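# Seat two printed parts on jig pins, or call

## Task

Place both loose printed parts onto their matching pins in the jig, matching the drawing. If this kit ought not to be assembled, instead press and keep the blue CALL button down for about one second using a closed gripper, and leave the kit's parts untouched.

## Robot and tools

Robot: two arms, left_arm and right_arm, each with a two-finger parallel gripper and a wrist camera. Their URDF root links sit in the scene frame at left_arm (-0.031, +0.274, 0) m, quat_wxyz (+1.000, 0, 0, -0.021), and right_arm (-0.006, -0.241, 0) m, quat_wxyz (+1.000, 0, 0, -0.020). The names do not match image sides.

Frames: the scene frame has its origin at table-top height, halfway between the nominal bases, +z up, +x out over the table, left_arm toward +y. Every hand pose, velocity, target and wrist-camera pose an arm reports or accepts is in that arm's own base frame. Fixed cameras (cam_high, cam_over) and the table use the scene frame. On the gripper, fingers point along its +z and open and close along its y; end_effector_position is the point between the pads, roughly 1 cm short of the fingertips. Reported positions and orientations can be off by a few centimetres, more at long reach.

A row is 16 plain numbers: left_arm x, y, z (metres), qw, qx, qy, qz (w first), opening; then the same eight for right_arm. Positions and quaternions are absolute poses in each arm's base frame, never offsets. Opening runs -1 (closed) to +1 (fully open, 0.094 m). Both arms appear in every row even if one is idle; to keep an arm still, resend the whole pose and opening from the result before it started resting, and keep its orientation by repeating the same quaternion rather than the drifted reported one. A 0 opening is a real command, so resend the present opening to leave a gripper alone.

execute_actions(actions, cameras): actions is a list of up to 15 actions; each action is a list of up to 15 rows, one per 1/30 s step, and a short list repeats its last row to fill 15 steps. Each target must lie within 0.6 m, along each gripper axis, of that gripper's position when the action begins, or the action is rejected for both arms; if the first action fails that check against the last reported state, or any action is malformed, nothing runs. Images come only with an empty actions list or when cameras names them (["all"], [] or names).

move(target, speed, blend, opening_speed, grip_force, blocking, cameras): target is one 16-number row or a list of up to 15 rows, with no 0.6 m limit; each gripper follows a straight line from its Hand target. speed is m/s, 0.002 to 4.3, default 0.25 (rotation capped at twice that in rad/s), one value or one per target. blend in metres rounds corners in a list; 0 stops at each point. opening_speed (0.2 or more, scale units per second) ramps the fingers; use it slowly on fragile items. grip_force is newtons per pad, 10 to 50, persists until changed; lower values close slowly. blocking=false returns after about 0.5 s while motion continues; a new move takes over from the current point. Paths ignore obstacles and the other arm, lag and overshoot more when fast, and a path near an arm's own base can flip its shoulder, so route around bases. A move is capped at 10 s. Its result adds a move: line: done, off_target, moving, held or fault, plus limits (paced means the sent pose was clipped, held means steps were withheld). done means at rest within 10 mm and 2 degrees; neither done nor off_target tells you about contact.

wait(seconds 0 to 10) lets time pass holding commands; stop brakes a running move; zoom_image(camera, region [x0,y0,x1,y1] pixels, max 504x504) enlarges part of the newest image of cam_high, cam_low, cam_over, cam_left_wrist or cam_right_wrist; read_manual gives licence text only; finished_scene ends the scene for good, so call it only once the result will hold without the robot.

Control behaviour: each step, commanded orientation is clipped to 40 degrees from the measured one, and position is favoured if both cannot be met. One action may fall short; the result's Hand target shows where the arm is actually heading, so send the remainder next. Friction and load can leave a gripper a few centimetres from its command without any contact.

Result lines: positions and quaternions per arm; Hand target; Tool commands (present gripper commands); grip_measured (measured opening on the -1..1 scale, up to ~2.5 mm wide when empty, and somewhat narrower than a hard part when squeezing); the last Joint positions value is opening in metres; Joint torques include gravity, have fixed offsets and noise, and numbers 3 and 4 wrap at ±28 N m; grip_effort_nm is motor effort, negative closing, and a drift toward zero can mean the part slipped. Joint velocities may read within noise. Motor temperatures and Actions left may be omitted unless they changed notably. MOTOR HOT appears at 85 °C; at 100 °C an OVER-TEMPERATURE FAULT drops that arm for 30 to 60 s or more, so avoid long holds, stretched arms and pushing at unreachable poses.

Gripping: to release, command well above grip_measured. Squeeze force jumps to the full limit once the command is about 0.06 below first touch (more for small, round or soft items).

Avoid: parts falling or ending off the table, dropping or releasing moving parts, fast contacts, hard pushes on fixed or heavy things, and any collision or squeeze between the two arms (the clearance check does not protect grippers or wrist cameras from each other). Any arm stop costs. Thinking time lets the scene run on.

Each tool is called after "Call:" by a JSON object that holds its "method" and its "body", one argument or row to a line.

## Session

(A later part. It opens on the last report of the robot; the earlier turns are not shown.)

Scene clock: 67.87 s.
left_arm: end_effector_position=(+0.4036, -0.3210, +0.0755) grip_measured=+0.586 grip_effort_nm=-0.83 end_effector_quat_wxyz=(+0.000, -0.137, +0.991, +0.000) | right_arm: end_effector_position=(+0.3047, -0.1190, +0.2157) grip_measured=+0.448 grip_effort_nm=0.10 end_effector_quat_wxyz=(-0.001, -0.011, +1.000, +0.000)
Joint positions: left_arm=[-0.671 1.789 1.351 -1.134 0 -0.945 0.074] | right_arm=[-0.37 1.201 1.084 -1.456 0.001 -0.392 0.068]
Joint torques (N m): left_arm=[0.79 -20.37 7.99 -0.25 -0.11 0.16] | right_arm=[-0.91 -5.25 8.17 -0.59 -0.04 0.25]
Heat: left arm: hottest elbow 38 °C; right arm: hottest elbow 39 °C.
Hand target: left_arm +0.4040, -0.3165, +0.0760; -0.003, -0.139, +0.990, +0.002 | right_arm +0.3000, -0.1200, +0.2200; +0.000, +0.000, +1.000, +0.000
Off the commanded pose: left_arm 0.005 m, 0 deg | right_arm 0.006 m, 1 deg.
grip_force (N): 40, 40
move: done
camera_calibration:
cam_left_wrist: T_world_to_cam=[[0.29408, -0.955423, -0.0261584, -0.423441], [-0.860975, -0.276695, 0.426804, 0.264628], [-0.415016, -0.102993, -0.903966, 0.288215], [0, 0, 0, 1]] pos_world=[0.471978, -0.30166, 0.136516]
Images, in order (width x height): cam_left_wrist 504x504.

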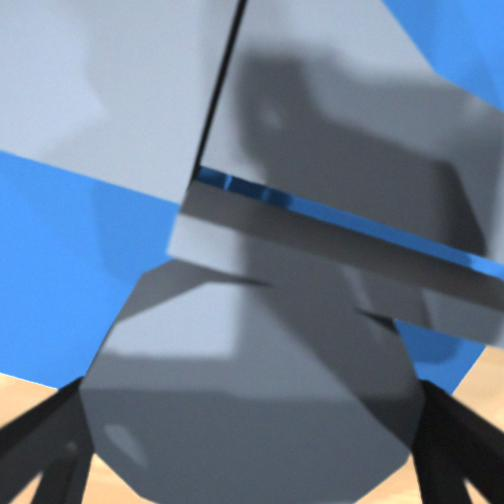

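Call:
{"method": "move", "body": {
  "target": [0.4120,-0.3255,0.064,-0.003,-0.1392,0.9903,0.002,0.38,0.30,-0.12,0.22,0,0,1,0.0,0.45],
  "speed": 0.06,
  "cameras": ["cam_left_wrist"]
}}

Scene clock: 69.13 s.
left_arm: end_effector_position=(+0.4024, -0.3205, +0.0636) grip_measured=+0.586 grip_effort_nm=-0.83 end_effector_quat_wxyz=(-0.009, -0.137, +0.991, +0.008) | right_arm: end_effector_position=(+0.3047, -0.1190, +0.2157) grip_measured=+0.448 grip_effort_nm=0.10 end_effector_quat_wxyz=(-0.001, -0.011, +1.000, +0.000)
Joint positions: left_arm=[-0.671 1.813 1.351 -1.133 0.002 -0.945 0.074] | right_arm=[-0.37 1.201 1.084 -1.456 0.001 -0.392 0.068]
Joint torques (N m): left_arm=[0.62 -19.19 9.76 0.42 -0.18 0.13] | right_arm=[-1.03 -5.3 8.17 -0.59 -0.04 0.26]
Heat: left arm: hottest elbow 38 °C; right arm: hottest elbow 39 °C.
Hand target: left_arm +0.4118, -0.3254, +0.0641; -0.003, -0.139, +0.990, +0.002 | right_arm +0.3000, -0.1200, +0.2200; +0.000, +0.000, +1.000, +0.000
Off the commanded pose: left_arm 0.011 m, 1 deg | right_arm 0.006 m, 1 deg.
grip_force (N): 40, 40
move: off_target (left_arm)
camera_calibration:
cam_left_wrist: T_world_to_cam=[[0.293418, -0.954957, -0.0442992, -0.421324], [-0.852542, -0.282353, 0.439829, 0.262742], [-0.432526, -0.0912868, -0.896988, 0.287389], [0, 0, 0, 1]] pos_world=[0.471926, -0.301925, 0.123559]
Images, in order (width x height): cam_left_wrist 504x504.

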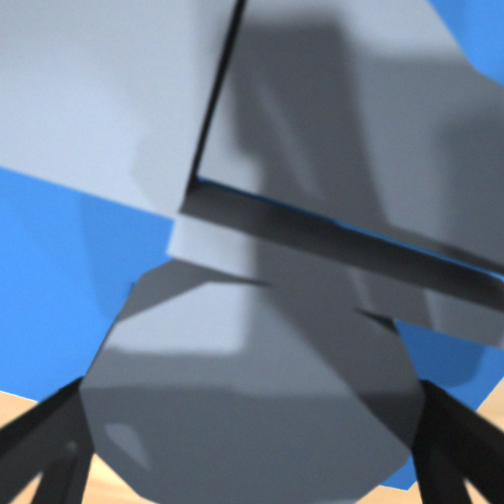

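Call:
{"method": "move", "body": {
  "target": [0.4170,-0.3292,0.066,0.002,-0.1392,0.9903,0.0,0.38,0.30,-0.12,0.22,0,0,1,0.0,0.45],
  "speed": 0.06,
  "cameras": ["cam_left_wrist"]
}}

Scene clock: 70.60 s.
left_arm: end_effector_position=(+0.4024, -0.3204, +0.0632) grip_measured=+0.586 grip_effort_nm=-0.83 end_effector_quat_wxyz=(-0.009, -0.137, +0.991, +0.009) | right_arm: end_effector_position=(+0.3047, -0.1190, +0.2157) grip_measured=+0.448 grip_effort_nm=0.10 end_effector_quat_wxyz=(-0.001, -0.011, +1.000, +0.000)
Joint positions: left_arm=[-0.671 1.814 1.351 -1.133 0.001 -0.945 0.074] | right_arm=[-0.37 1.201 1.084 -1.456 0.001 -0.392 0.068]
Joint torques (N m): left_arm=[0.32 -18.32 11.03 0.42 -0.35 0.1] | right_arm=[-0.97 -5.25 8.17 -0.59 -0.04 0.26]
Heat: left arm: hottest elbow 38 °C; right arm: hottest elbow 39 °C.
Hand target: left_arm +0.4166, -0.3289, +0.0662; +0.002, -0.139, +0.990, +0.000 | right_arm +0.3000, -0.1200, +0.2200; +0.000, +0.000, +1.000, +0.000
Off the commanded pose: left_arm 0.017 m, 2 deg | right_arm 0.006 m, 1 deg.
grip_force (N): 40, 40
move: off_target (left_arm)
camera_calibration:
cam_left_wrist: T_world_to_cam=[[0.293377, -0.954931, -0.0451311, -0.421114], [-0.852398, -0.282667, 0.439905, 0.262774], [-0.432836, -0.0905885, -0.896909, 0.287388], [0, 0, 0, 1]] pos_world=[0.471925, -0.301823, 0.12316]
Images, in order (width x height): cam_left_wrist 504x504.

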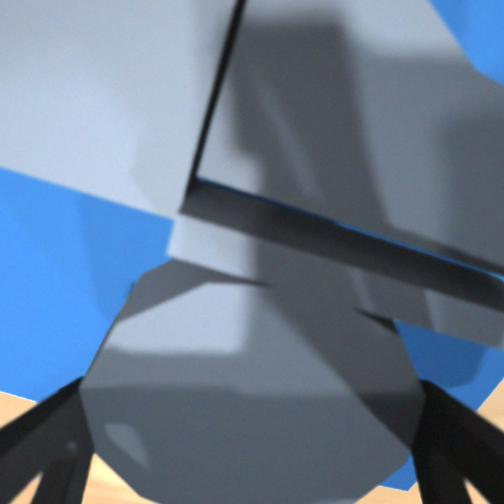

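Stuck; push a bit more.

Call:
{"method": "move", "body": {
  "target": [0.4220,-0.3325,0.066,0.006,-0.1392,0.9903,-0.004,0.38,0.30,-0.12,0.22,0,0,1,0.0,0.45],
  "speed": 0.06,
  "cameras": ["cam_left_wrist"]
}}

Scene clock: 71.50 s.
left_arm: end_effector_position=(+0.4035, -0.3207, +0.0589) grip_measured=+0.586 grip_effort_nm=-0.83 end_effector_quat_wxyz=(-0.009, -0.137, +0.991, +0.010) | right_arm: end_effector_position=(+0.3047, -0.1190, +0.2157) grip_measured=+0.448 grip_effort_nm=0.10 end_effector_quat_wxyz=(-0.001, -0.011, +1.000, +0.000)
Joint positions: left_arm=[-0.671 1.822 1.351 -1.126 -0.001 -0.945 0.074] | right_arm=[-0.37 1.201 1.084 -1.456 0.001 -0.392 0.068]
Joint torques (N m): left_arm=[0.44 -18.9 11.84 0.43 -0.26 0.12] | right_arm=[-0.97 -5.19 8.13 -0.57 -0.04 0.26]
Heat: left arm: hottest elbow 38 °C; right arm: hottest elbow 39 °C.
Hand target: left_arm +0.4213, -0.3319, +0.0665; +0.006, -0.139, +0.990, -0.004 | right_arm +0.3000, -0.1200, +0.2200; +0.000, +0.000, +1.000, +0.000
Off the commanded pose: left_arm 0.023 m, 2 deg | right_arm 0.006 m, 1 deg.
grip_force (N): 40, 40
move: off_target (left_arm)
camera_calibration:
cam_left_wrist: T_world_to_cam=[[0.293312, -0.954795, -0.0483275, -0.421648], [-0.852218, -0.284039, 0.439369, 0.265027], [-0.433234, -0.0876865, -0.897006, 0.285041], [0, 0, 0, 1]] pos_world=[0.473024, -0.302315, 0.118862]
Images, in order (width x height): cam_left_wrist 504x504.

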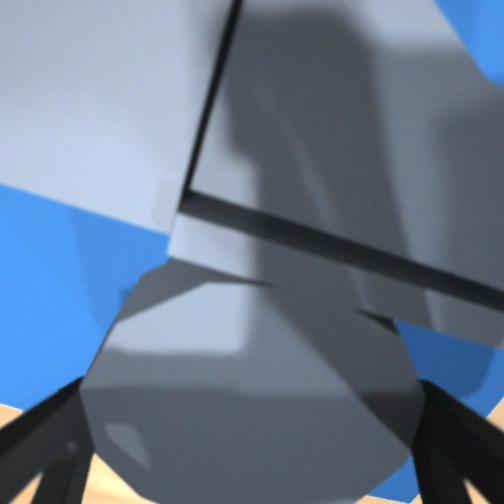

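Call:
{"method": "move", "body": {
  "target": [0.4255,-0.3350,0.066,0.015,-0.1392,0.9903,-0.015,0.38,0.30,-0.12,0.22,0,0,1,0.0,0.45],
  "speed": 0.06,
  "cameras": ["cam_left_wrist"]
}}

Scene clock: 73.03 s.
left_arm: end_effector_position=(+0.4078, -0.3242, +0.0588) grip_measured=+0.586 grip_effort_nm=-0.83 end_effector_quat_wxyz=(-0.001, -0.137, +0.991, +0.002) | right_arm: end_effector_position=(+0.3047, -0.1190, +0.2157) grip_measured=+0.448 grip_effort_nm=0.10 end_effector_quat_wxyz=(-0.001, -0.011, +1.000, +0.000)
Joint positions: left_arm=[-0.671 1.822 1.351 -1.104 -0.001 -0.945 0.074] | right_arm=[-0.37 1.201 1.084 -1.456 0.001 -0.392 0.068]
Joint torques (N m): left_arm=[0.67 -19.9 11.15 0.88 -0.19 0.1] | right_arm=[-0.97 -5.3 8.2 -0.58 -0.03 0.27]
Heat: left arm: hottest elbow 38 °C; right arm: hottest elbow 39 °C.
Hand target: left_arm +0.4249, -0.3345, +0.0666; +0.015, -0.139, +0.990, -0.015 | right_arm +0.3000, -0.1200, +0.2200; +0.000, +0.000, +1.000, +0.000
Off the commanded pose: left_arm 0.022 m, 3 deg | right_arm 0.006 m, 1 deg.
grip_force (N): 40, 40
move: off_target (left_arm)
camera_calibration:
cam_left_wrist: T_world_to_cam=[[0.294032, -0.95534, -0.0295261, -0.427936], [-0.859779, -0.277862, 0.428454, 0.273472], [-0.417523, -0.100593, -0.903081, 0.276196], [0, 0, 0, 1]] pos_world=[0.476271, -0.305053, 0.119622]
Images, in order (width x height): cam_left_wrist 504x504.

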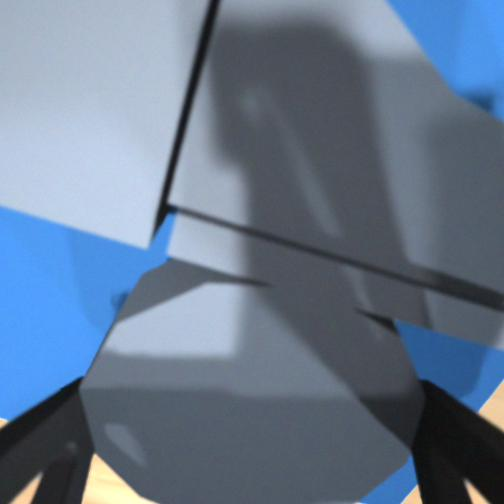

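Call:
{"method": "move", "body": {
  "target": [0.4085,-0.3158,0.061,0.004,-0.1392,0.9903,-0.003,0.38,0.30,-0.12,0.22,0,0,1,0.0,0.45],
  "speed": 0.05,
  "cameras": ["cam_left_wrist"]
}}

Scene clock: 74.57 s.
left_arm: end_effector_position=(+0.4034, -0.3202, +0.0561) grip_measured=+0.586 grip_effort_nm=-0.83 end_effector_quat_wxyz=(-0.003, -0.137, +0.991, +0.003) | right_arm: end_effector_position=(+0.3047, -0.1190, +0.2157) grip_measured=+0.448 grip_effort_nm=0.10 end_effector_quat_wxyz=(-0.001, -0.011, +1.000, +0.000)
Joint positions: left_arm=[-0.67 1.814 1.331 -1.095 -0.001 -0.945 0.074] | right_arm=[-0.37 1.201 1.084 -1.456 0.001 -0.392 0.068]
Joint torques (N m): left_arm=[1.32 -21.48 7.6 0.49 -0.23 0.2] | right_arm=[-0.97 -5.36 8.17 -0.62 -0.03 0.26]
Heat: left arm: hottest elbow 38 °C; right arm: hottest shoulder 38 °C.
Hand target: left_arm +0.4084, -0.3157, +0.0610; +0.004, -0.139, +0.990, -0.003 | right_arm +0.3000, -0.1200, +0.2200; +0.000, +0.000, +1.000, +0.000
Off the commanded pose: left_arm 0.008 m, 1 deg | right_arm 0.006 m, 1 deg.
grip_force (N): 40, 40
move: done
camera_calibration:
cam_left_wrist: T_world_to_cam=[[0.294702, -0.95504, -0.0323792, -0.422944], [-0.858386, -0.279462, 0.430202, 0.270793], [-0.419909, -0.0989875, -0.902152, 0.27381], [0, 0, 0, 1]] pos_world=[0.472063, -0.301149, 0.116828]
Images, in order (width x height): cam_left_wrist 504x504.

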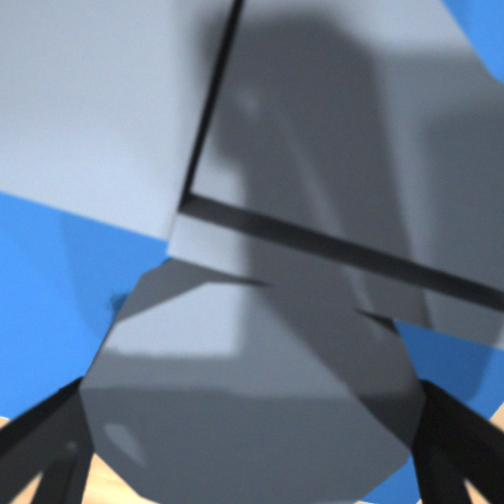

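Call:
{"method": "move", "body": {
  "target": [0.4210,-0.3225,0.064,0.008,-0.1392,0.9903,-0.008,0.38,0.30,-0.12,0.22,0,0,1,0.0,0.45],
  "speed": 0.05,
  "cameras": ["cam_left_wrist"]
}}

Scene clock: 75.80 s.
left_arm: end_effector_position=(+0.4035, -0.3202, +0.0561) grip_measured=+0.586 grip_effort_nm=-0.83 end_effector_quat_wxyz=(-0.003, -0.137, +0.991, +0.003) | right_arm: end_effector_position=(+0.3047, -0.1190, +0.2157) grip_measured=+0.448 grip_effort_nm=0.10 end_effector_quat_wxyz=(-0.001, -0.011, +1.000, +0.000)
Joint positions: left_arm=[-0.67 1.814 1.331 -1.095 0 -0.945 0.074] | right_arm=[-0.37 1.201 1.084 -1.456 0.001 -0.392 0.068]
Joint torques (N m): left_arm=[1.73 -19.6 10.74 0.25 -0.24 0.22] | right_arm=[-0.91 -5.3 8.18 -0.61 -0.03 0.26]
Heat: left arm: hottest elbow 38 °C; right arm: hottest shoulder 38 °C.
Hand target: left_arm +0.4205, -0.3221, +0.0643; +0.008, -0.139, +0.990, -0.008 | right_arm +0.3000, -0.1200, +0.2200; +0.000, +0.000, +1.000, +0.000
Off the commanded pose: left_arm 0.019 m, 2 deg | right_arm 0.006 m, 1 deg.
grip_force (N): 40, 40
move: off_target (left_arm)
camera_calibration:
cam_left_wrist: T_world_to_cam=[[0.295001, -0.954964, -0.0318948, -0.423055], [-0.858121, -0.279471, 0.430725, 0.270716], [-0.420241, -0.0996949, -0.901919, 0.273779], [0, 0, 0, 1]] pos_world=[0.472162, -0.301051, 0.116829]
Images, in order (width x height): cam_left_wrist 504x504.

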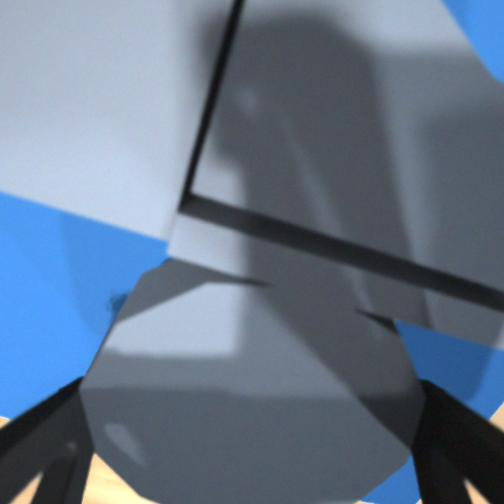

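Call:
{"method": "move", "body": {
  "target": [0.4270,-0.3255,0.064,0.008,-0.1392,0.9903,-0.008,0.38,0.30,-0.12,0.22,0,0,1,0.0,0.45],
  "speed": 0.05,
  "cameras": ["cam_left_wrist"]
}}

Scene clock: 76.73 s.
left_arm: end_effector_position=(+0.4078, -0.3206, +0.0575) grip_measured=+0.586 grip_effort_nm=-0.83 end_effector_quat_wxyz=(-0.001, -0.139, +0.990, +0.000) | right_arm: end_effector_position=(+0.3047, -0.1190, +0.2157) grip_measured=+0.448 grip_effort_nm=0.10 end_effector_quat_wxyz=(-0.001, -0.011, +1.000, +0.000)
Joint positions: left_arm=[-0.665 1.818 1.34 -1.095 0.001 -0.944 0.074] | right_arm=[-0.37 1.201 1.084 -1.456 0.001 -0.392 0.068]
Joint torques (N m): left_arm=[1.61 -18.78 11.79 -0.05 -0.25 0.25] | right_arm=[-0.97 -5.3 8.17 -0.58 -0.04 0.26]
Heat: left arm: hottest elbow 38 °C; right arm: hottest shoulder 38 °C.
Hand target: left_arm +0.4265, -0.3250, +0.0643; +0.008, -0.139, +0.990, -0.008 | right_arm +0.3000, -0.1200, +0.2200; +0.000, +0.000, +1.000, +0.000
Off the commanded pose: left_arm 0.021 m, 1 deg | right_arm 0.006 m, 1 deg.
grip_force (N): 40, 40
move: off_target (left_arm)
camera_calibration:
cam_left_wrist: T_world_to_cam=[[0.299169, -0.953828, -0.0266431, -0.426283], [-0.858528, -0.281254, 0.428749, 0.273455], [-0.416446, -0.105394, -0.903031, 0.273436], [0, 0, 0, 1]] pos_world=[0.476171, -0.300871, 0.11832]
Images, in order (width x height): cam_left_wrist 504x504.

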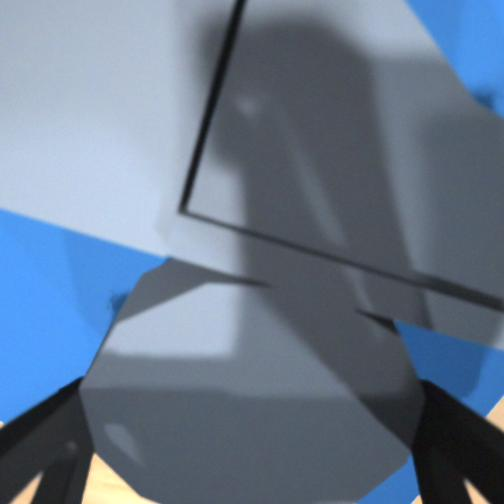

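Call:
{"method": "zoom_image", "body": {
  "camera": "cam_left_wrist",
  "region": [140, 170, 504, 360]
}}

Scaled by 1.385.

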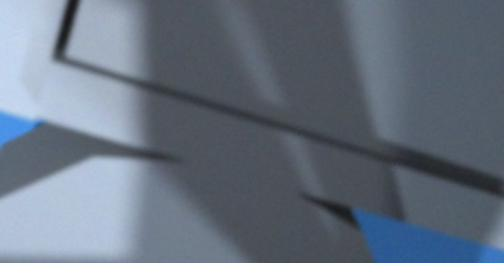

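Call:
{"method": "move", "body": {
  "target": [0.4041,-0.3248,0.061,0.004,-0.1392,0.9903,-0.003,0.38,0.30,-0.12,0.22,0,0,1,0.0,0.45],
  "speed": 0.05,
  "cameras": ["cam_left_wrist"]
}}

Scene clock: 78.60 s.
left_arm: end_effector_position=(+0.4072, -0.3206, +0.0571) grip_measured=+0.586 grip_effort_nm=-0.83 end_effector_quat_wxyz=(-0.002, -0.139, +0.990, +0.001) | right_arm: end_effector_position=(+0.3047, -0.1190, +0.2157) grip_measured=+0.448 grip_effort_nm=0.10 end_effector_quat_wxyz=(-0.001, -0.011, +1.000, +0.000)
Joint positions: left_arm=[-0.666 1.818 1.339 -1.095 0.001 -0.944 0.074] | right_arm=[-0.37 1.201 1.084 -1.456 0.001 -0.392 0.068]
Joint torques (N m): left_arm=[-0.91 -21.19 7.66 0.38 -0.28 0] | right_arm=[-0.97 -5.25 8.18 -0.61 -0.04 0.27]
Heat: left arm: hottest elbow 38 °C; right arm: hottest shoulder 38 °C.
Hand target: left_arm +0.4041, -0.3248, +0.0610; +0.004, -0.139, +0.990, -0.003 | right_arm +0.3000, -0.1200, +0.2200; +0.000, +0.000, +1.000, +0.000
Off the commanded pose: left_arm 0.006 m, 1 deg | right_arm 0.006 m, 1 deg.
grip_force (N): 40, 40
move: done
camera_calibration:
cam_left_wrist: T_world_to_cam=[[0.29838, -0.954051, -0.0275103, -0.425795], [-0.858368, -0.280835, 0.429344, 0.273061], [-0.417342, -0.104494, -0.902722, 0.273476], [0, 0, 0, 1]] pos_world=[0.475569, -0.300968, 0.117922]
Images, in order (width x height): cam_left_wrist 504x504.

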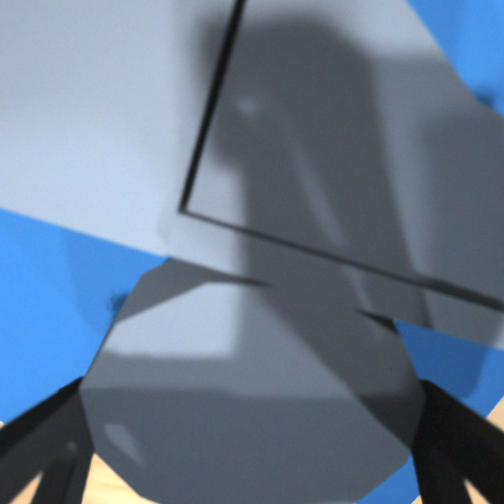

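Call:
{"method": "move", "body": {
  "target": [0.4015,-0.3220,0.053,0.002,-0.1392,0.9903,-0.001,0.38,0.30,-0.12,0.22,0,0,1,0.0,0.45],
  "speed": 0.05,
  "cameras": ["cam_left_wrist"]
}}

Scene clock: 79.53 s.
left_arm: end_effector_position=(+0.4054, -0.3202, +0.0548) grip_measured=+0.586 grip_effort_nm=-0.83 end_effector_quat_wxyz=(+0.000, -0.138, +0.990, -0.001) | right_arm: end_effector_position=(+0.3047, -0.1190, +0.2157) grip_measured=+0.448 grip_effort_nm=0.10 end_effector_quat_wxyz=(-0.001, -0.011, +1.000, +0.000)
Joint positions: left_arm=[-0.667 1.813 1.326 -1.081 0.001 -0.944 0.074] | right_arm=[-0.37 1.201 1.084 -1.456 0.001 -0.392 0.068]
Joint torques (N m): left_arm=[-1.03 -20.31 7.25 0.57 -0.27 0.01] | right_arm=[-0.97 -5.3 8.2 -0.62 -0.03 0.26]
Heat: left arm: hottest elbow 38 °C; right arm: hottest shoulder 38 °C.
Hand target: left_arm +0.4014, -0.3220, +0.0530; +0.002, -0.139, +0.990, -0.001 | right_arm +0.3000, -0.1200, +0.2200; +0.000, +0.000, +1.000, +0.000
Off the commanded pose: left_arm 0.005 m, 0 deg | right_arm 0.006 m, 1 deg.
grip_force (N): 40, 40
move: done
camera_calibration:
cam_left_wrist: T_world_to_cam=[[0.297053, -0.954587, -0.0228653, -0.424857], [-0.860712, -0.278055, 0.42645, 0.274638], [-0.413442, -0.106998, -0.904222, 0.268458], [0, 0, 0, 1]] pos_world=[0.473581, -0.300474, 0.115912]
Images, in order (width x height): cam_left_wrist 504x504.

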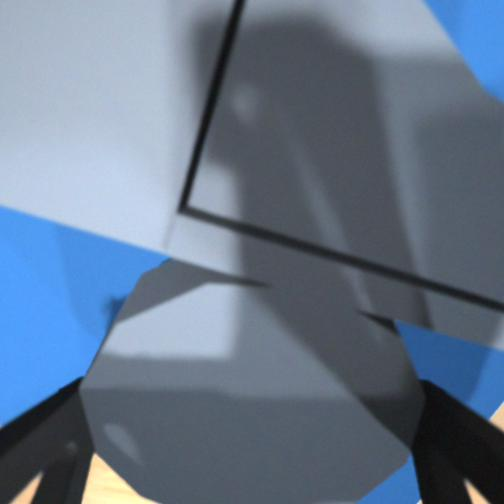

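Call:
{"method": "move", "body": {
  "target": [0.4035,-0.3215,0.043,0.002,-0.1392,0.9903,-0.001,0.38,0.30,-0.12,0.22,0,0,1,0.0,0.45],
  "speed": 0.05,
  "cameras": ["cam_left_wrist"]
}}

Scene clock: 80.37 s.
left_arm: end_effector_position=(+0.4055, -0.3202, +0.0541) grip_measured=+0.586 grip_effort_nm=-0.83 end_effector_quat_wxyz=(+0.002, -0.138, +0.990, -0.003) | right_arm: end_effector_position=(+0.3047, -0.1190, +0.2157) grip_measured=+0.448 grip_effort_nm=0.10 end_effector_quat_wxyz=(-0.001, -0.011, +1.000, +0.000)
Joint positions: left_arm=[-0.667 1.811 1.32 -1.072 0.001 -0.944 0.074] | right_arm=[-0.37 1.201 1.084 -1.456 0.001 -0.392 0.068]
Joint torques (N m): left_arm=[-0.32 -18.2 7.15 1.1 -0.26 0.05] | right_arm=[-0.91 -5.3 8.17 -0.57 -0.04 0.26]
Heat: left arm: hottest elbow 38 °C; right arm: hottest shoulder 38 °C.
Hand target: left_arm +0.4033, -0.3214, +0.0432; +0.002, -0.139, +0.990, -0.001 | right_arm +0.3000, -0.1200, +0.2200; +0.000, +0.000, +1.000, +0.000
Off the commanded pose: left_arm 0.011 m, 0 deg | right_arm 0.006 m, 1 deg.
grip_force (N): 40, 40
move: off_target (left_arm)
camera_calibration:
cam_left_wrist: T_world_to_cam=[[0.297168, -0.95465, -0.0182954, -0.42523], [-0.862726, -0.276666, 0.423273, 0.276442], [-0.409139, -0.109999, -0.905817, 0.265277], [0, 0, 0, 1]] pos_world=[0.473394, -0.300283, 0.115502]
Images, in order (width x height): cam_left_wrist 504x504.

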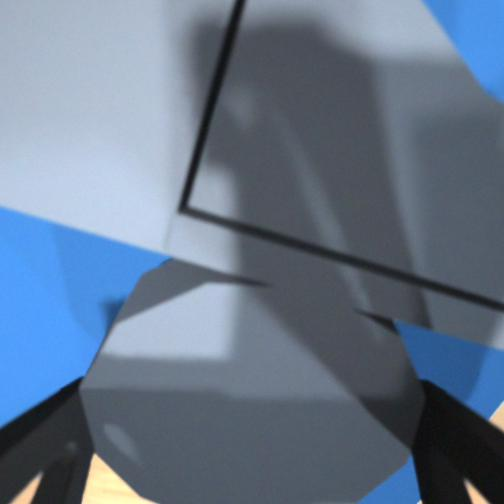

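Call:
{"method": "move", "body": {
  "target": [0.4012,-0.3248,0.049,0.002,-0.1530,0.9882,-0.001,0.38,0.30,-0.12,0.22,0,0,1,0.0,0.45],
  "speed": 0.05
}}

Call:
{"method": "move", "body": {
  "target": [0.4015,-0.3240,0.040,0.002,-0.1530,0.9882,-0.001,0.38,0.30,-0.12,0.22,0,0,1,0.0,0.45],
  "speed": 0.05,
  "cameras": ["cam_left_wrist"]
}}

Scene clock: 82.80 s.
left_arm: end_effector_position=(+0.4052, -0.3205, +0.0542) grip_measured=+0.586 grip_effort_nm=-0.83 end_effector_quat_wxyz=(+0.003, -0.146, +0.989, -0.003) | right_arm: end_effector_position=(+0.3047, -0.1190, +0.2157) grip_measured=+0.448 grip_effort_nm=0.10 end_effector_quat_wxyz=(-0.001, -0.011, +1.000, +0.000)
Joint positions: left_arm=[-0.668 1.811 1.32 -1.072 0 -0.962 0.074] | right_arm=[-0.37 1.201 1.084 -1.456 0.001 -0.392 0.068]
Joint torques (N m): left_arm=[-1.03 -19.49 7.69 0.44 -0.26 -0.02] | right_arm=[-0.91 -5.19 8.13 -0.61 -0.04 0.27]
Heat: left arm: hottest elbow 38 °C; right arm: hottest shoulder 38 °C.
Hand target: left_arm +0.4011, -0.3246, +0.0490; +0.002, -0.153, +0.988, -0.001 | right_arm +0.3000, -0.1200, +0.2200; +0.000, +0.000, +1.000, +0.000
Off the commanded pose: left_arm 0.008 m, 1 deg | right_arm 0.006 m, 1 deg.
grip_force (N): 40, 40
move: done

Scene clock: 83.53 s.
left_arm: end_effector_position=(+0.4057, -0.3209, +0.0539) grip_measured=+0.586 grip_effort_nm=-0.83 end_effector_quat_wxyz=(+0.004, -0.148, +0.989, -0.004) | right_arm: end_effector_position=(+0.3047, -0.1190, +0.2157) grip_measured=+0.448 grip_effort_nm=0.10 end_effector_quat_wxyz=(-0.001, -0.011, +1.000, +0.000)
Joint positions: left_arm=[-0.668 1.81 1.318 -1.067 0 -0.966 0.074] | right_arm=[-0.37 1.201 1.084 -1.456 0.001 -0.392 0.068]
Joint torques (N m): left_arm=[-0.91 -18.55 6.87 0.95 -0.24 -0.06] | right_arm=[-0.97 -5.19 8.13 -0.59 -0.04 0.26]
Heat: left arm: hottest elbow 38 °C; right arm: hottest shoulder 38 °C.
Hand target: left_arm +0.4014, -0.3237, +0.0402; +0.002, -0.153, +0.988, -0.001 | right_arm +0.3000, -0.1200, +0.2200; +0.000, +0.000, +1.000, +0.000
Off the commanded pose: left_arm 0.015 m, 1 deg | right_arm 0.006 m, 1 deg.
grip_force (N): 40, 40
move: off_target (left_arm)
camera_calibration:
cam_left_wrist: T_world_to_cam=[[0.316463, -0.948484, -0.0151212, -0.432009], [-0.858505, -0.293149, 0.420752, 0.269628], [-0.403509, -0.120171, -0.90705, 0.259493], [0, 0, 0, 1]] pos_world=[0.4729, -0.299529, 0.115394]
Images, in order (width x height): cam_left_wrist 504x504.

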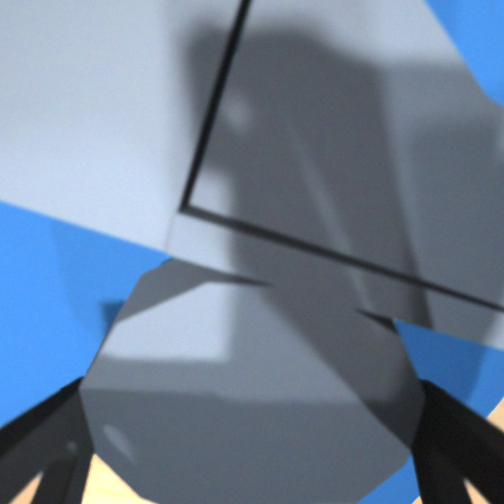

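Call:
{"method": "move", "body": {
  "target": [
    [0.4010,-0.3275,0.050,0.002,-0.1510,0.9885,-0.001,0.38,0.30,-0.12,0.22,0,0,1,0.0,0.45],
    [0.4010,-0.3275,0.040,0.002,-0.1510,0.9885,-0.001,0.38,0.30,-0.12,0.22,0,0,1,0.0,0.45]
  ],
  "speed": 0.05,
  "cameras": ["cam_left_wrist"]
}}

Scene clock: 85.20 s.
left_arm: end_effector_position=(+0.4045, -0.3222, +0.0541) grip_measured=+0.586 grip_effort_nm=-0.83 end_effector_quat_wxyz=(+0.004, -0.147, +0.989, -0.004) | right_arm: end_effector_position=(+0.3047, -0.1190, +0.2157) grip_measured=+0.448 grip_effort_nm=0.09 end_effector_quat_wxyz=(-0.001, -0.011, +1.000, +0.000)
Joint positions: left_arm=[-0.672 1.81 1.318 -1.067 0 -0.966 0.074] | right_arm=[-0.37 1.201 1.084 -1.456 0.001 -0.392 0.068]
Joint torques (N m): left_arm=[-1.2 -18.08 7.39 0.98 -0.24 -0.05] | right_arm=[-0.97 -5.3 8.14 -0.59 -0.04 0.27]
Heat: left arm: hottest elbow 38 °C; right arm: hottest shoulder 38 °C.
Hand target: left_arm +0.4007, -0.3271, +0.0402; +0.002, -0.151, +0.989, -0.001 | right_arm +0.3000, -0.1200, +0.2200; +0.000, +0.000, +1.000, +0.000
Off the commanded pose: left_arm 0.015 m, 1 deg | right_arm 0.006 m, 1 deg.
grip_force (N): 40, 40
move: off_target (left_arm)
camera_calibration:
cam_left_wrist: T_world_to_cam=[[0.313891, -0.94934, -0.0150439, -0.432033], [-0.859535, -0.290857, 0.42024, 0.269385], [-0.403326, -0.118979, -0.907288, 0.259454], [0, 0, 0, 1]] pos_world=[0.471802, -0.300924, 0.115693]
Images, in order (width x height): cam_left_wrist 504x504.

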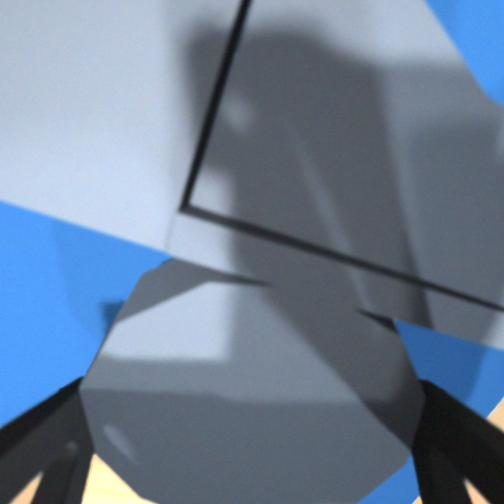

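Call:
{"method": "move", "body": {
  "target": [0.4010,-0.3275,0.028,0.0,-0.1510,0.9885,0.0,0.38,0.30,-0.12,0.22,0,0,1,0.0,0.45],
  "speed": 0.05,
  "cameras": ["cam_left_wrist"]
}}

Scene clock: 86.03 s.
left_arm: end_effector_position=(+0.4051, -0.3227, +0.0532) grip_measured=+0.586 grip_effort_nm=-0.83 end_effector_quat_wxyz=(+0.006, -0.148, +0.989, -0.006) | right_arm: end_effector_position=(+0.3047, -0.1190, +0.2157) grip_measured=+0.448 grip_effort_nm=0.10 end_effector_quat_wxyz=(-0.001, -0.011, +1.000, +0.000)
Joint positions: left_arm=[-0.672 1.81 1.315 -1.059 0 -0.969 0.074] | right_arm=[-0.37 1.201 1.084 -1.456 0.001 -0.392 0.068]
Joint torques (N m): left_arm=[-0.91 -16.38 6.75 1.63 -0.19 -0.04] | right_arm=[-1.03 -5.25 8.17 -0.58 -0.03 0.26]
Heat: left arm: hottest elbow 38 °C; right arm: hottest shoulder 38 °C.
Hand target: left_arm +0.4002, -0.3266, +0.0288; +0.000, -0.151, +0.989, +0.000 | right_arm +0.3000, -0.1200, +0.2200; +0.000, +0.000, +1.000, +0.000
Off the commanded pose: left_arm 0.026 m, 1 deg | right_arm 0.006 m, 1 deg.
grip_force (N): 40, 40
move: off_target (left_arm)
camera_calibration:
cam_left_wrist: T_world_to_cam=[[0.316146, -0.948648, -0.0108606, -0.433585], [-0.860448, -0.291537, 0.417894, 0.270413], [-0.399601, -0.122771, -0.908431, 0.256154], [0, 0, 0, 1]] pos_world=[0.472112, -0.301037, 0.114985]
Images, in order (width x height): cam_left_wrist 504x504.

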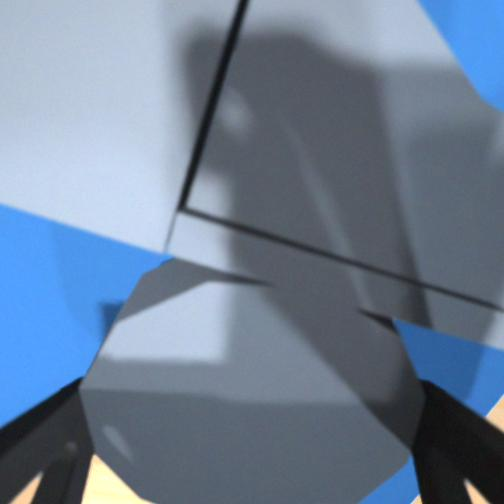

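Call:
{"method": "zoom_image", "body": {
  "camera": "cam_left_wrist",
  "region": [150, 180, 330, 290]
}}

Call:
{"method": "zoom_image", "body": {
  "camera": "cam_left_wrist",
  "region": [330, 220, 504, 360]
}}

Call:
{"method": "execute_actions", "body": {
  "actions": []
}}

Scaled by 2.800.

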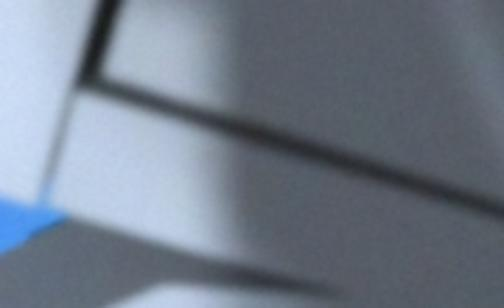

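Scaled by 2.897.

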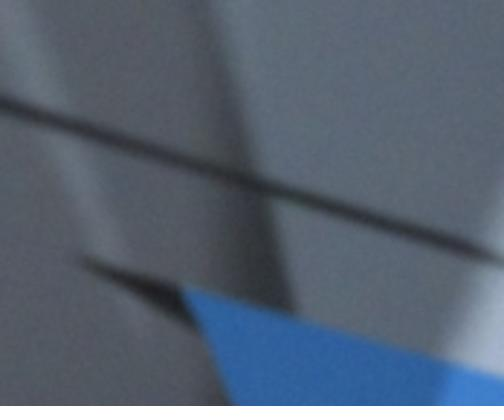

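Scene clock: 86.53 s.
left_arm: end_effector_position=(+0.4051, -0.3227, +0.0532) grip_measured=+0.586 grip_effort_nm=-0.83 end_effector_quat_wxyz=(+0.006, -0.148, +0.989, -0.006) | right_arm: end_effector_position=(+0.3047, -0.1190, +0.2157) grip_measured=+0.448 grip_effort_nm=0.10 end_effector_quat_wxyz=(-0.001, -0.011, +1.000, +0.000)
Joint positions: left_arm=[-0.672 1.81 1.315 -1.059 0 -0.969 0.074] | right_arm=[-0.37 1.201 1.084 -1.456 0.001 -0.392 0.068]
Joint velocities: within noise
Joint torques (N m): left_arm=[-1.08 -16.26 6.69 1.68 -0.18 -0.05] | right_arm=[-0.97 -5.25 8.16 -0.59 -0.03 0.26]
Motor temperatures (°C): left_arm=[28 31 38 34 28 33 36] | right_arm=[33 38 38 24 31 27 29]
Heat: left arm: hottest elbow 38 °C; right arm: hottest shoulder 38 °C.
Hand target: left_arm +0.4002, -0.3266, +0.0288; +0.000, -0.151, +0.989, +0.000 | right_arm +0.3000, -0.1200, +0.2200; +0.000, +0.000, +1.000, +0.000
Tool commands: left_gripper/opening=+0.38 right_gripper/opening=+0.45
Off the commanded pose: left_arm 0.026 m, 1 deg | right_arm 0.006 m, 1 deg.
grip_force (N): 40, 40
camera_calibration:
cam_left_wrist: T_world_to_cam=[[0.316146, -0.948648, -0.0108606, -0.433585], [-0.860448, -0.291537, 0.417894, 0.270413], [-0.399601, -0.122771, -0.908431, 0.256154], [0, 0, 0, 1]] pos_world=[0.472112, -0.301037, 0.114985]
cam_right_wrist: T_world_to_cam=[[0.0090636, -0.999931, 0.00740777, -0.127113], [-0.910221, -0.00518274, 0.414091, 0.227176], [-0.414024, -0.0104959, -0.910205, 0.410427], [0, 0, 0, 1]] pos_world=[0.377859, -0.121619, 0.280443]

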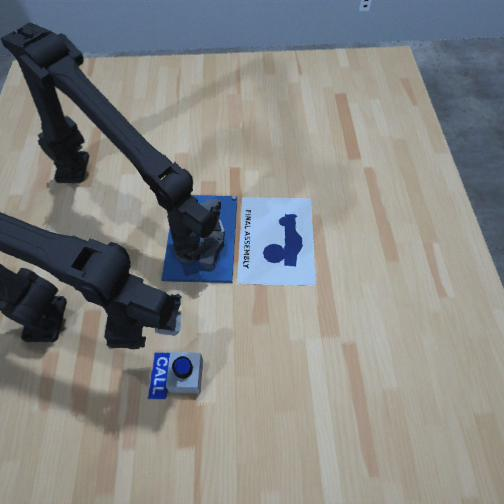

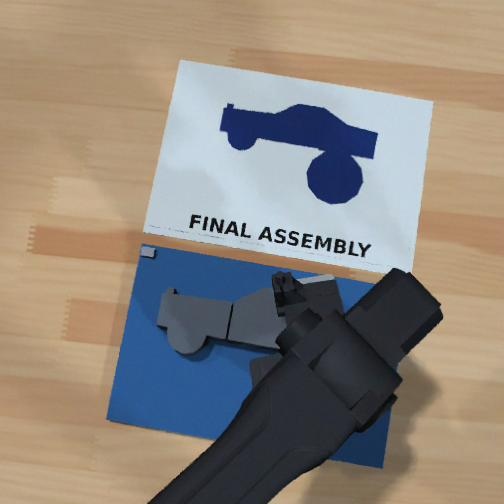

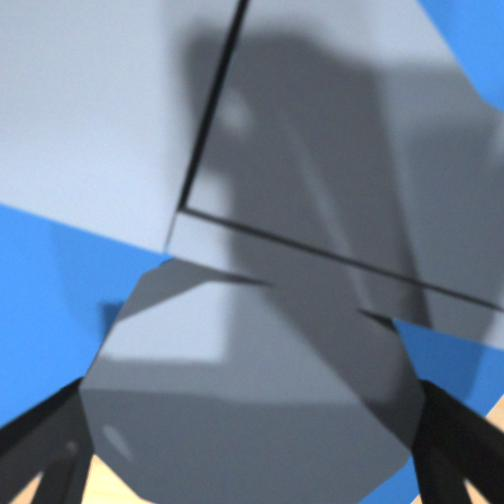

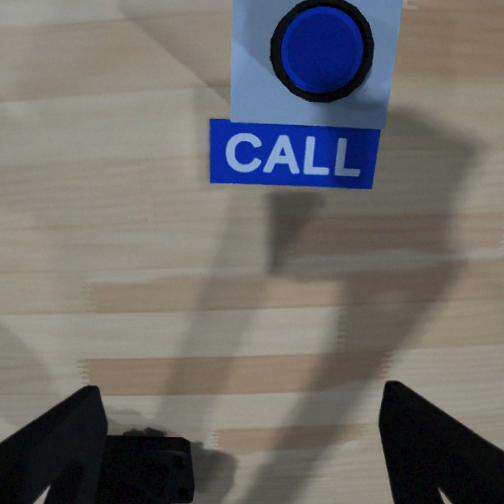

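Call:
{"method": "move", "body": {
  "target": [
    [0.4000,-0.3300,0.052,0.0,-0.1510,0.9885,0.0,0.38,0.30,-0.12,0.22,0,0,1,0.0,0.45],
    [0.3980,-0.3345,0.052,0.0,-0.1510,0.9885,0.0,0.38,0.30,-0.12,0.22,0,0,1,0.0,0.45]
  ],
  "speed": 0.05,
  "blend": 0.004,
  "cameras": ["cam_left_wrist"]
}}

Scene clock: 87.97 s.
left_arm: end_effector_position=(+0.4029, -0.3237, +0.0540) grip_measured=+0.586 grip_effort_nm=-0.83 end_effector_quat_wxyz=(+0.006, -0.153, +0.988, -0.004) | right_arm: end_effector_position=(+0.3047, -0.1190, +0.2157) grip_measured=+0.448 grip_effort_nm=0.10 end_effector_quat_wxyz=(-0.001, -0.011, +1.000, +0.000)
Joint positions: left_arm=[-0.677 1.808 1.315 -1.064 -0.004 -0.984 0.074] | right_arm=[-0.37 1.201 1.084 -1.456 0.001 -0.392 0.068]
Joint torques (N m): left_arm=[-1.79 -18.43 9.57 -0.5 -0.09 -0.03] | right_arm=[-0.91 -5.36 8.18 -0.61 -0.04 0.27]
Heat: left arm: hottest elbow 38 °C; right arm: hottest shoulder 38 °C.
Hand target: left_arm +0.3979, -0.3343, +0.0521; +0.000, -0.151, +0.989, +0.000 | right_arm +0.3000, -0.1200, +0.2200; +0.000, +0.000, +1.000, +0.000
Off the commanded pose: left_arm 0.012 m, 1 deg | right_arm 0.006 m, 1 deg.
grip_force (N): 40, 40
move: off_target (left_arm); blend cut to 0.0025 m at target 1
camera_calibration:
cam_left_wrist: T_world_to_cam=[[0.325174, -0.945528, -0.0154633, -0.436253], [-0.857353, -0.301671, 0.417062, 0.263388], [-0.399008, -0.12236, -0.908747, 0.255717], [0, 0, 0, 1]] pos_world=[0.469708, -0.301743, 0.115787]
Images, in order (width x height): cam_left_wrist 504x504.

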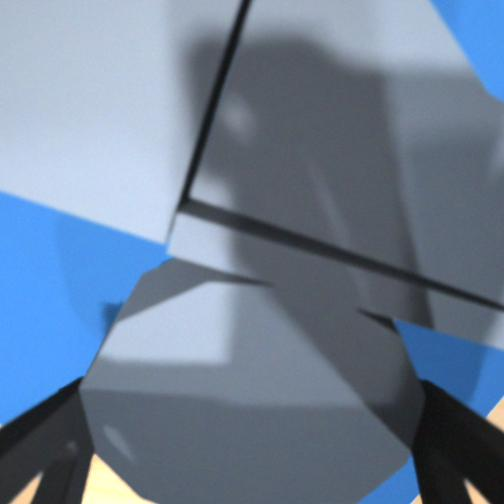

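Call:
{"method": "move", "body": {
  "target": [0.4080,-0.3330,0.072,-0.004,-0.1460,0.9893,0.003,0.38,0.30,-0.12,0.22,0,0,1,0.0,0.45],
  "speed": 0.05,
  "cameras": ["cam_left_wrist"]
}}

Scene clock: 89.30 s.
left_arm: end_effector_position=(+0.3969, -0.3220, +0.0629) grip_measured=+0.585 grip_effort_nm=-0.83 end_effector_quat_wxyz=(-0.011, -0.151, +0.988, +0.011) | right_arm: end_effector_position=(+0.3047, -0.1190, +0.2157) grip_measured=+0.448 grip_effort_nm=0.10 end_effector_quat_wxyz=(-0.001, -0.011, +1.000, +0.000)
Joint positions: left_arm=[-0.68 1.81 1.343 -1.135 0.002 -0.984 0.074] | right_arm=[-0.37 1.201 1.084 -1.456 0.001 -0.392 0.068]
Joint torques (N m): left_arm=[0.44 -19.02 11.75 -0.36 -0.19 0.19] | right_arm=[-0.91 -5.3 8.18 -0.62 -0.04 0.26]
Heat: left arm: hottest elbow 38 °C; right arm: hottest shoulder 38 °C.
Hand target: left_arm +0.4075, -0.3327, +0.0720; -0.004, -0.146, +0.989, +0.003 | right_arm +0.3000, -0.1200, +0.2200; +0.000, +0.000, +1.000, +0.000
Off the commanded pose: left_arm 0.018 m, 1 deg | right_arm 0.006 m, 1 deg.
grip_force (N): 40, 40
move: off_target (left_arm)
camera_calibration:
cam_left_wrist: T_world_to_cam=[[0.321511, -0.945581, -0.0500663, -0.428943], [-0.841878, -0.309653, 0.441992, 0.244688], [-0.433442, -0.0999557, -0.895621, 0.281698], [0, 0, 0, 1]] pos_world=[0.466008, -0.301675, 0.122669]
Images, in order (width x height): cam_left_wrist 504x504.

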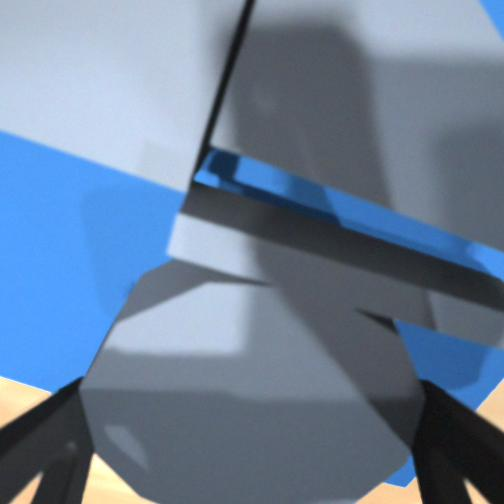

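Call:
{"method": "move", "body": {
  "target": [0.4195,-0.3298,0.070,0.006,-0.1400,0.9902,-0.006,0.38,0.30,-0.12,0.22,0,0,1,0.0,0.45],
  "speed": 0.06,
  "cameras": ["cam_left_wrist"]
}}

Scene clock: 90.93 s.
left_arm: end_effector_position=(+0.3994, -0.3216, +0.0628) grip_measured=+0.585 grip_effort_nm=-0.83 end_effector_quat_wxyz=(-0.008, -0.143, +0.990, +0.008) | right_arm: end_effector_position=(+0.3047, -0.1190, +0.2157) grip_measured=+0.448 grip_effort_nm=0.10 end_effector_quat_wxyz=(-0.001, -0.011, +1.000, +0.000)
Joint positions: left_arm=[-0.677 1.81 1.343 -1.128 0.001 -0.963 0.074] | right_arm=[-0.37 1.201 1.084 -1.456 0.001 -0.392 0.068]
Joint torques (N m): left_arm=[1.08 -18.78 11.59 0.53 -0.27 0.19] | right_arm=[-1.03 -5.25 8.16 -0.62 -0.04 0.26]
Heat: left arm: hottest elbow 38 °C; right arm: hottest shoulder 38 °C.
Hand target: left_arm +0.4188, -0.3292, +0.0703; +0.006, -0.140, +0.990, -0.006 | right_arm +0.3000, -0.1200, +0.2200; +0.000, +0.000, +1.000, +0.000
Off the commanded pose: left_arm 0.023 m, 2 deg | right_arm 0.006 m, 1 deg.
grip_force (N): 40, 40
move: off_target (left_arm)
camera_calibration:
cam_left_wrist: T_world_to_cam=[[0.305481, -0.951164, -0.0443677, -0.425069], [-0.849507, -0.293289, 0.438543, 0.255521], [-0.430139, -0.096276, -0.897614, 0.282719], [0, 0, 0, 1]] pos_world=[0.468526, -0.30215, 0.122856]
Images, in order (width x height): cam_left_wrist 504x504.

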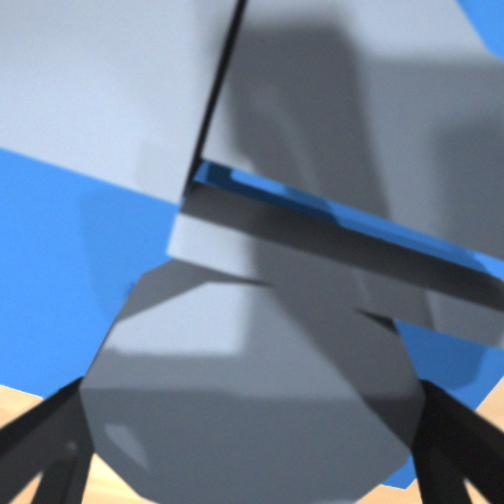

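Call:
{"method": "move", "body": {
  "target": [0.4255,-0.3322,0.068,0.006,-0.1390,0.9903,-0.006,0.38,0.30,-0.12,0.22,0,0,1,0.0,0.45],
  "speed": 0.06,
  "cameras": ["cam_left_wrist"]
}}

Scene clock: 91.93 s.
left_arm: end_effector_position=(+0.4050, -0.3237, +0.0609) grip_measured=+0.585 grip_effort_nm=-0.83 end_effector_quat_wxyz=(-0.008, -0.142, +0.990, +0.008) | right_arm: end_effector_position=(+0.3047, -0.1190, +0.2157) grip_measured=+0.448 grip_effort_nm=0.10 end_effector_quat_wxyz=(-0.001, -0.011, +1.000, +0.000)
Joint positions: left_arm=[-0.673 1.824 1.36 -1.128 0 -0.958 0.074] | right_arm=[-0.37 1.201 1.084 -1.456 0.001 -0.392 0.068]
Joint torques (N m): left_arm=[1.2 -18.9 11.85 0.46 -0.22 0.27] | right_arm=[-0.85 -5.13 8.17 -0.58 -0.04 0.26]
Heat: left arm: hottest elbow 38 °C; right arm: hottest shoulder 38 °C.
Hand target: left_arm +0.4248, -0.3315, +0.0684; +0.006, -0.139, +0.990, -0.006 | right_arm +0.3000, -0.1200, +0.2200; +0.000, +0.000, +1.000, +0.000
Off the commanded pose: left_arm 0.023 m, 2 deg | right_arm 0.006 m, 1 deg.
grip_force (N): 40, 40
move: off_target (left_arm)
camera_calibration:
cam_left_wrist: T_world_to_cam=[[0.303339, -0.951888, -0.0435348, -0.428355], [-0.85063, -0.291095, 0.437826, 0.261729], [-0.429434, -0.0957778, -0.898005, 0.283066], [0, 0, 0, 1]] pos_world=[0.47413, -0.304447, 0.120954]
Images, in order (width x height): cam_left_wrist 504x504.

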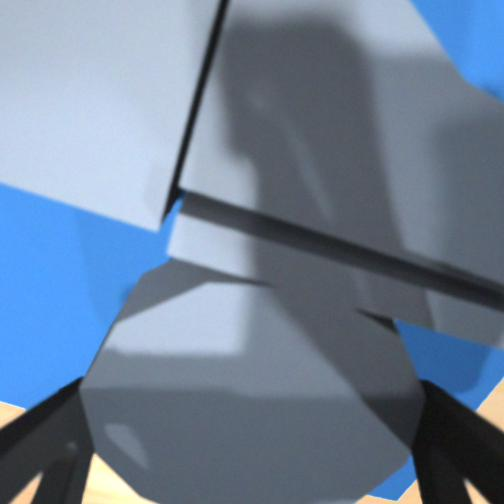

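Call:
{"method": "move", "body": {
  "target": [0.4240,-0.3280,0.058,0.004,-0.1390,0.9903,-0.004,0.38,0.30,-0.12,0.22,0,0,1,0.0,0.45],
  "speed": 0.06,
  "cameras": ["cam_left_wrist"]
}}

Scene clock: 93.13 s.
left_arm: end_effector_position=(+0.4077, -0.3247, +0.0577) grip_measured=+0.585 grip_effort_nm=-0.83 end_effector_quat_wxyz=(-0.006, -0.140, +0.990, +0.006) | right_arm: end_effector_position=(+0.3047, -0.1190, +0.2157) grip_measured=+0.448 grip_effort_nm=0.10 end_effector_quat_wxyz=(-0.001, -0.011, +1.000, +0.000)
Joint positions: left_arm=[-0.671 1.831 1.36 -1.116 0 -0.952 0.074] | right_arm=[-0.37 1.201 1.084 -1.456 0.001 -0.392 0.068]
Joint torques (N m): left_arm=[1.44 -18.84 10.15 0.84 -0.22 0.27] | right_arm=[-1.08 -5.25 8.14 -0.61 -0.04 0.26]
Heat: left arm: hottest elbow 38 °C; right arm: hottest shoulder 38 °C.
Hand target: left_arm +0.4237, -0.3276, +0.0583; +0.004, -0.139, +0.990, -0.004 | right_arm +0.3000, -0.1200, +0.2200; +0.000, +0.000, +1.000, +0.000
Off the commanded pose: left_arm 0.017 m, 2 deg | right_arm 0.006 m, 1 deg.
grip_force (N): 40, 40
move: off_target (left_arm)
camera_calibration:
cam_left_wrist: T_world_to_cam=[[0.30019, -0.953094, -0.0387151, -0.429639], [-0.853549, -0.286513, 0.435161, 0.267998], [-0.425841, -0.0975855, -0.89952, 0.27926], [0, 0, 0, 1]] pos_world=[0.476642, -0.305449, 0.117944]
Images, in order (width x height): cam_left_wrist 504x504.

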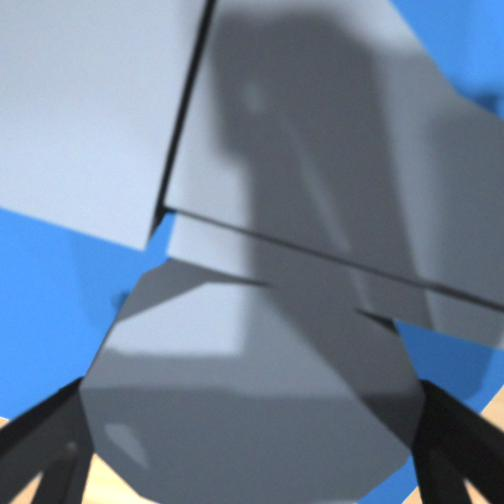

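Call:
{"method": "move", "body": {
  "target": [0.4090,-0.3205,0.060,0.003,-0.1390,0.9903,-0.003,0.38,0.30,-0.12,0.22,0,0,1,0.0,0.45],
  "speed": 0.06,
  "cameras": ["cam_left_wrist"]
}}

Scene clock: 94.20 s.
left_arm: end_effector_position=(+0.4054, -0.3228, +0.0556) grip_measured=+0.585 grip_effort_nm=-0.83 end_effector_quat_wxyz=(-0.004, -0.140, +0.990, +0.004) | right_arm: end_effector_position=(+0.3047, -0.1190, +0.2157) grip_measured=+0.448 grip_effort_nm=0.10 end_effector_quat_wxyz=(-0.001, -0.011, +1.000, +0.000)
Joint positions: left_arm=[-0.671 1.823 1.342 -1.1 0 -0.952 0.074] | right_arm=[-0.37 1.201 1.084 -1.456 0.001 -0.392 0.068]
Joint torques (N m): left_arm=[0.97 -21.48 7.53 0.46 -0.2 0.21] | right_arm=[-0.85 -5.19 8.17 -0.61 -0.04 0.26]
Heat: left arm: hottest elbow 38 °C; right arm: hottest shoulder 38 °C.
Hand target: left_arm +0.4090, -0.3205, +0.0600; +0.003, -0.139, +0.990, -0.003 | right_arm +0.3000, -0.1200, +0.2200; +0.000, +0.000, +1.000, +0.000
Off the commanded pose: left_arm 0.006 m, 1 deg | right_arm 0.006 m, 1 deg.
grip_force (N): 40, 40
move: done
camera_calibration:
cam_left_wrist: T_world_to_cam=[[0.300413, -0.953225, -0.0333858, -0.427577], [-0.855756, -0.284823, 0.431922, 0.269012], [-0.421228, -0.101185, -0.901293, 0.273718], [0, 0, 0, 1]] pos_world=[0.473956, -0.30326, 0.116233]
Images, in order (width x height): cam_left_wrist 504x504.

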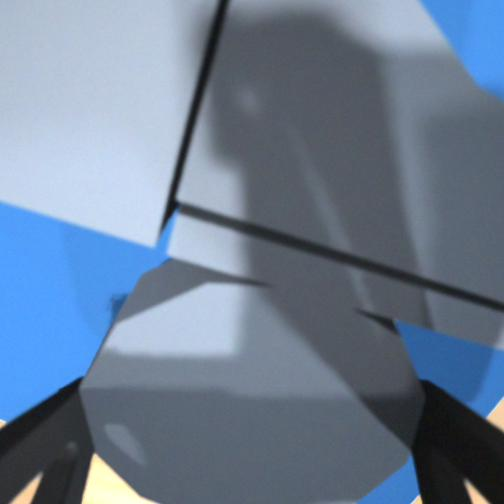

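Call:
{"method": "move", "body": {
  "target": [0.4070,-0.3205,0.045,0.002,-0.1390,0.9903,-0.002,0.38,0.30,-0.12,0.22,0,0,1,0.0,0.45],
  "speed": 0.05,
  "cameras": ["cam_left_wrist"]
}}

Scene clock: 95.13 s.
left_arm: end_effector_position=(+0.4049, -0.3224, +0.0541) grip_measured=+0.585 grip_effort_nm=-0.83 end_effector_quat_wxyz=(+0.001, -0.140, +0.990, -0.001) | right_arm: end_effector_position=(+0.3047, -0.1190, +0.2157) grip_measured=+0.448 grip_effort_nm=0.10 end_effector_quat_wxyz=(-0.001, -0.011, +1.000, +0.000)
Joint positions: left_arm=[-0.671 1.816 1.327 -1.078 0 -0.952 0.074] | right_arm=[-0.37 1.201 1.084 -1.456 0.001 -0.392 0.068]
Joint torques (N m): left_arm=[0.62 -18.96 7.08 1.1 -0.21 0.16] | right_arm=[-1.14 -5.19 8.18 -0.59 -0.03 0.26]
Heat: left arm: hottest elbow 38 °C; right arm: hottest shoulder 38 °C.
Hand target: left_arm +0.4068, -0.3203, +0.0450; +0.002, -0.139, +0.990, -0.002 | right_arm +0.3000, -0.1200, +0.2200; +0.000, +0.000, +1.000, +0.000
Off the commanded pose: left_arm 0.009 m, 0 deg | right_arm 0.006 m, 1 deg.
grip_force (N): 40, 40
move: done
camera_calibration:
cam_left_wrist: T_world_to_cam=[[0.30069, -0.953468, -0.0220121, -0.427968], [-0.860371, -0.281144, 0.425112, 0.272866], [-0.411519, -0.108888, -0.904873, 0.265925], [0, 0, 0, 1]] pos_world=[0.472885, -0.302383, 0.115209]
Images, in order (width x height): cam_left_wrist 504x504.

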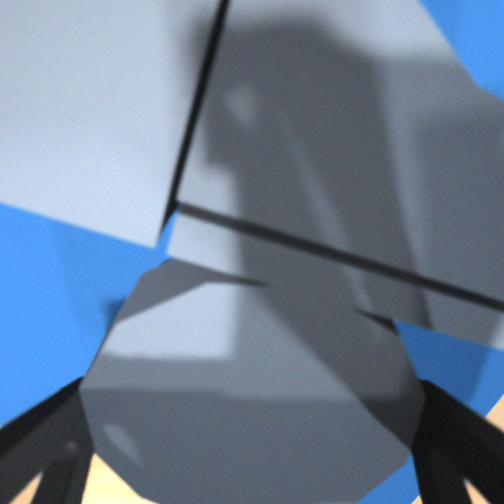

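Call:
{"method": "move", "body": {
  "target": [0.4150,-0.3250,0.045,0.002,-0.1390,0.9903,-0.002,0.38,0.30,-0.12,0.22,0,0,1,0.0,0.45],
  "speed": 0.03,
  "cameras": ["cam_left_wrist"]
}}

Scene clock: 96.00 s.
left_arm: end_effector_position=(+0.4050, -0.3225, +0.0541) grip_measured=+0.585 grip_effort_nm=-0.83 end_effector_quat_wxyz=(+0.001, -0.140, +0.990, -0.002) | right_arm: end_effector_position=(+0.3047, -0.1190, +0.2157) grip_measured=+0.448 grip_effort_nm=0.10 end_effector_quat_wxyz=(-0.001, -0.011, +1.000, +0.000)
Joint positions: left_arm=[-0.671 1.816 1.327 -1.078 0 -0.952 0.074] | right_arm=[-0.37 1.201 1.084 -1.456 0.001 -0.392 0.068]
Joint torques (N m): left_arm=[0.97 -17.26 9.54 0.79 -0.21 0.2] | right_arm=[-0.97 -5.19 8.16 -0.59 -0.03 0.26]
Heat: left arm: hottest elbow 38 °C; right arm: hottest shoulder 38 °C.
Hand target: left_arm +0.4147, -0.3247, +0.0450; +0.002, -0.139, +0.990, -0.002 | right_arm +0.3000, -0.1200, +0.2200; +0.000, +0.000, +1.000, +0.000
Off the commanded pose: left_arm 0.014 m, 0 deg | right_arm 0.006 m, 1 deg.
grip_force (N): 40, 40
move: off_target (left_arm)
camera_calibration:
cam_left_wrist: T_world_to_cam=[[0.300741, -0.953461, -0.021618, -0.428162], [-0.860496, -0.281052, 0.424919, 0.273034], [-0.411219, -0.109188, -0.904973, 0.265733], [0, 0, 0, 1]] pos_world=[0.472986, -0.302484, 0.115208]
Images, in order (width x height): cam_left_wrist 504x504.

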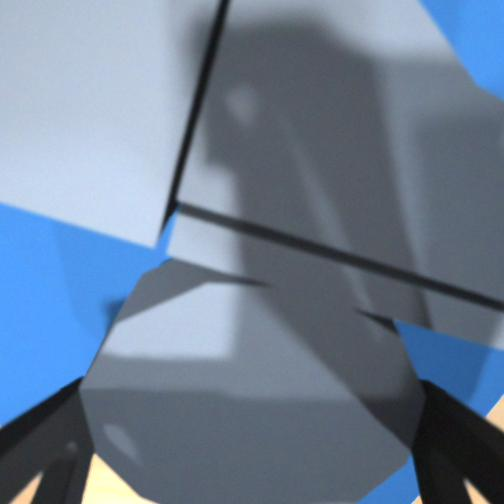

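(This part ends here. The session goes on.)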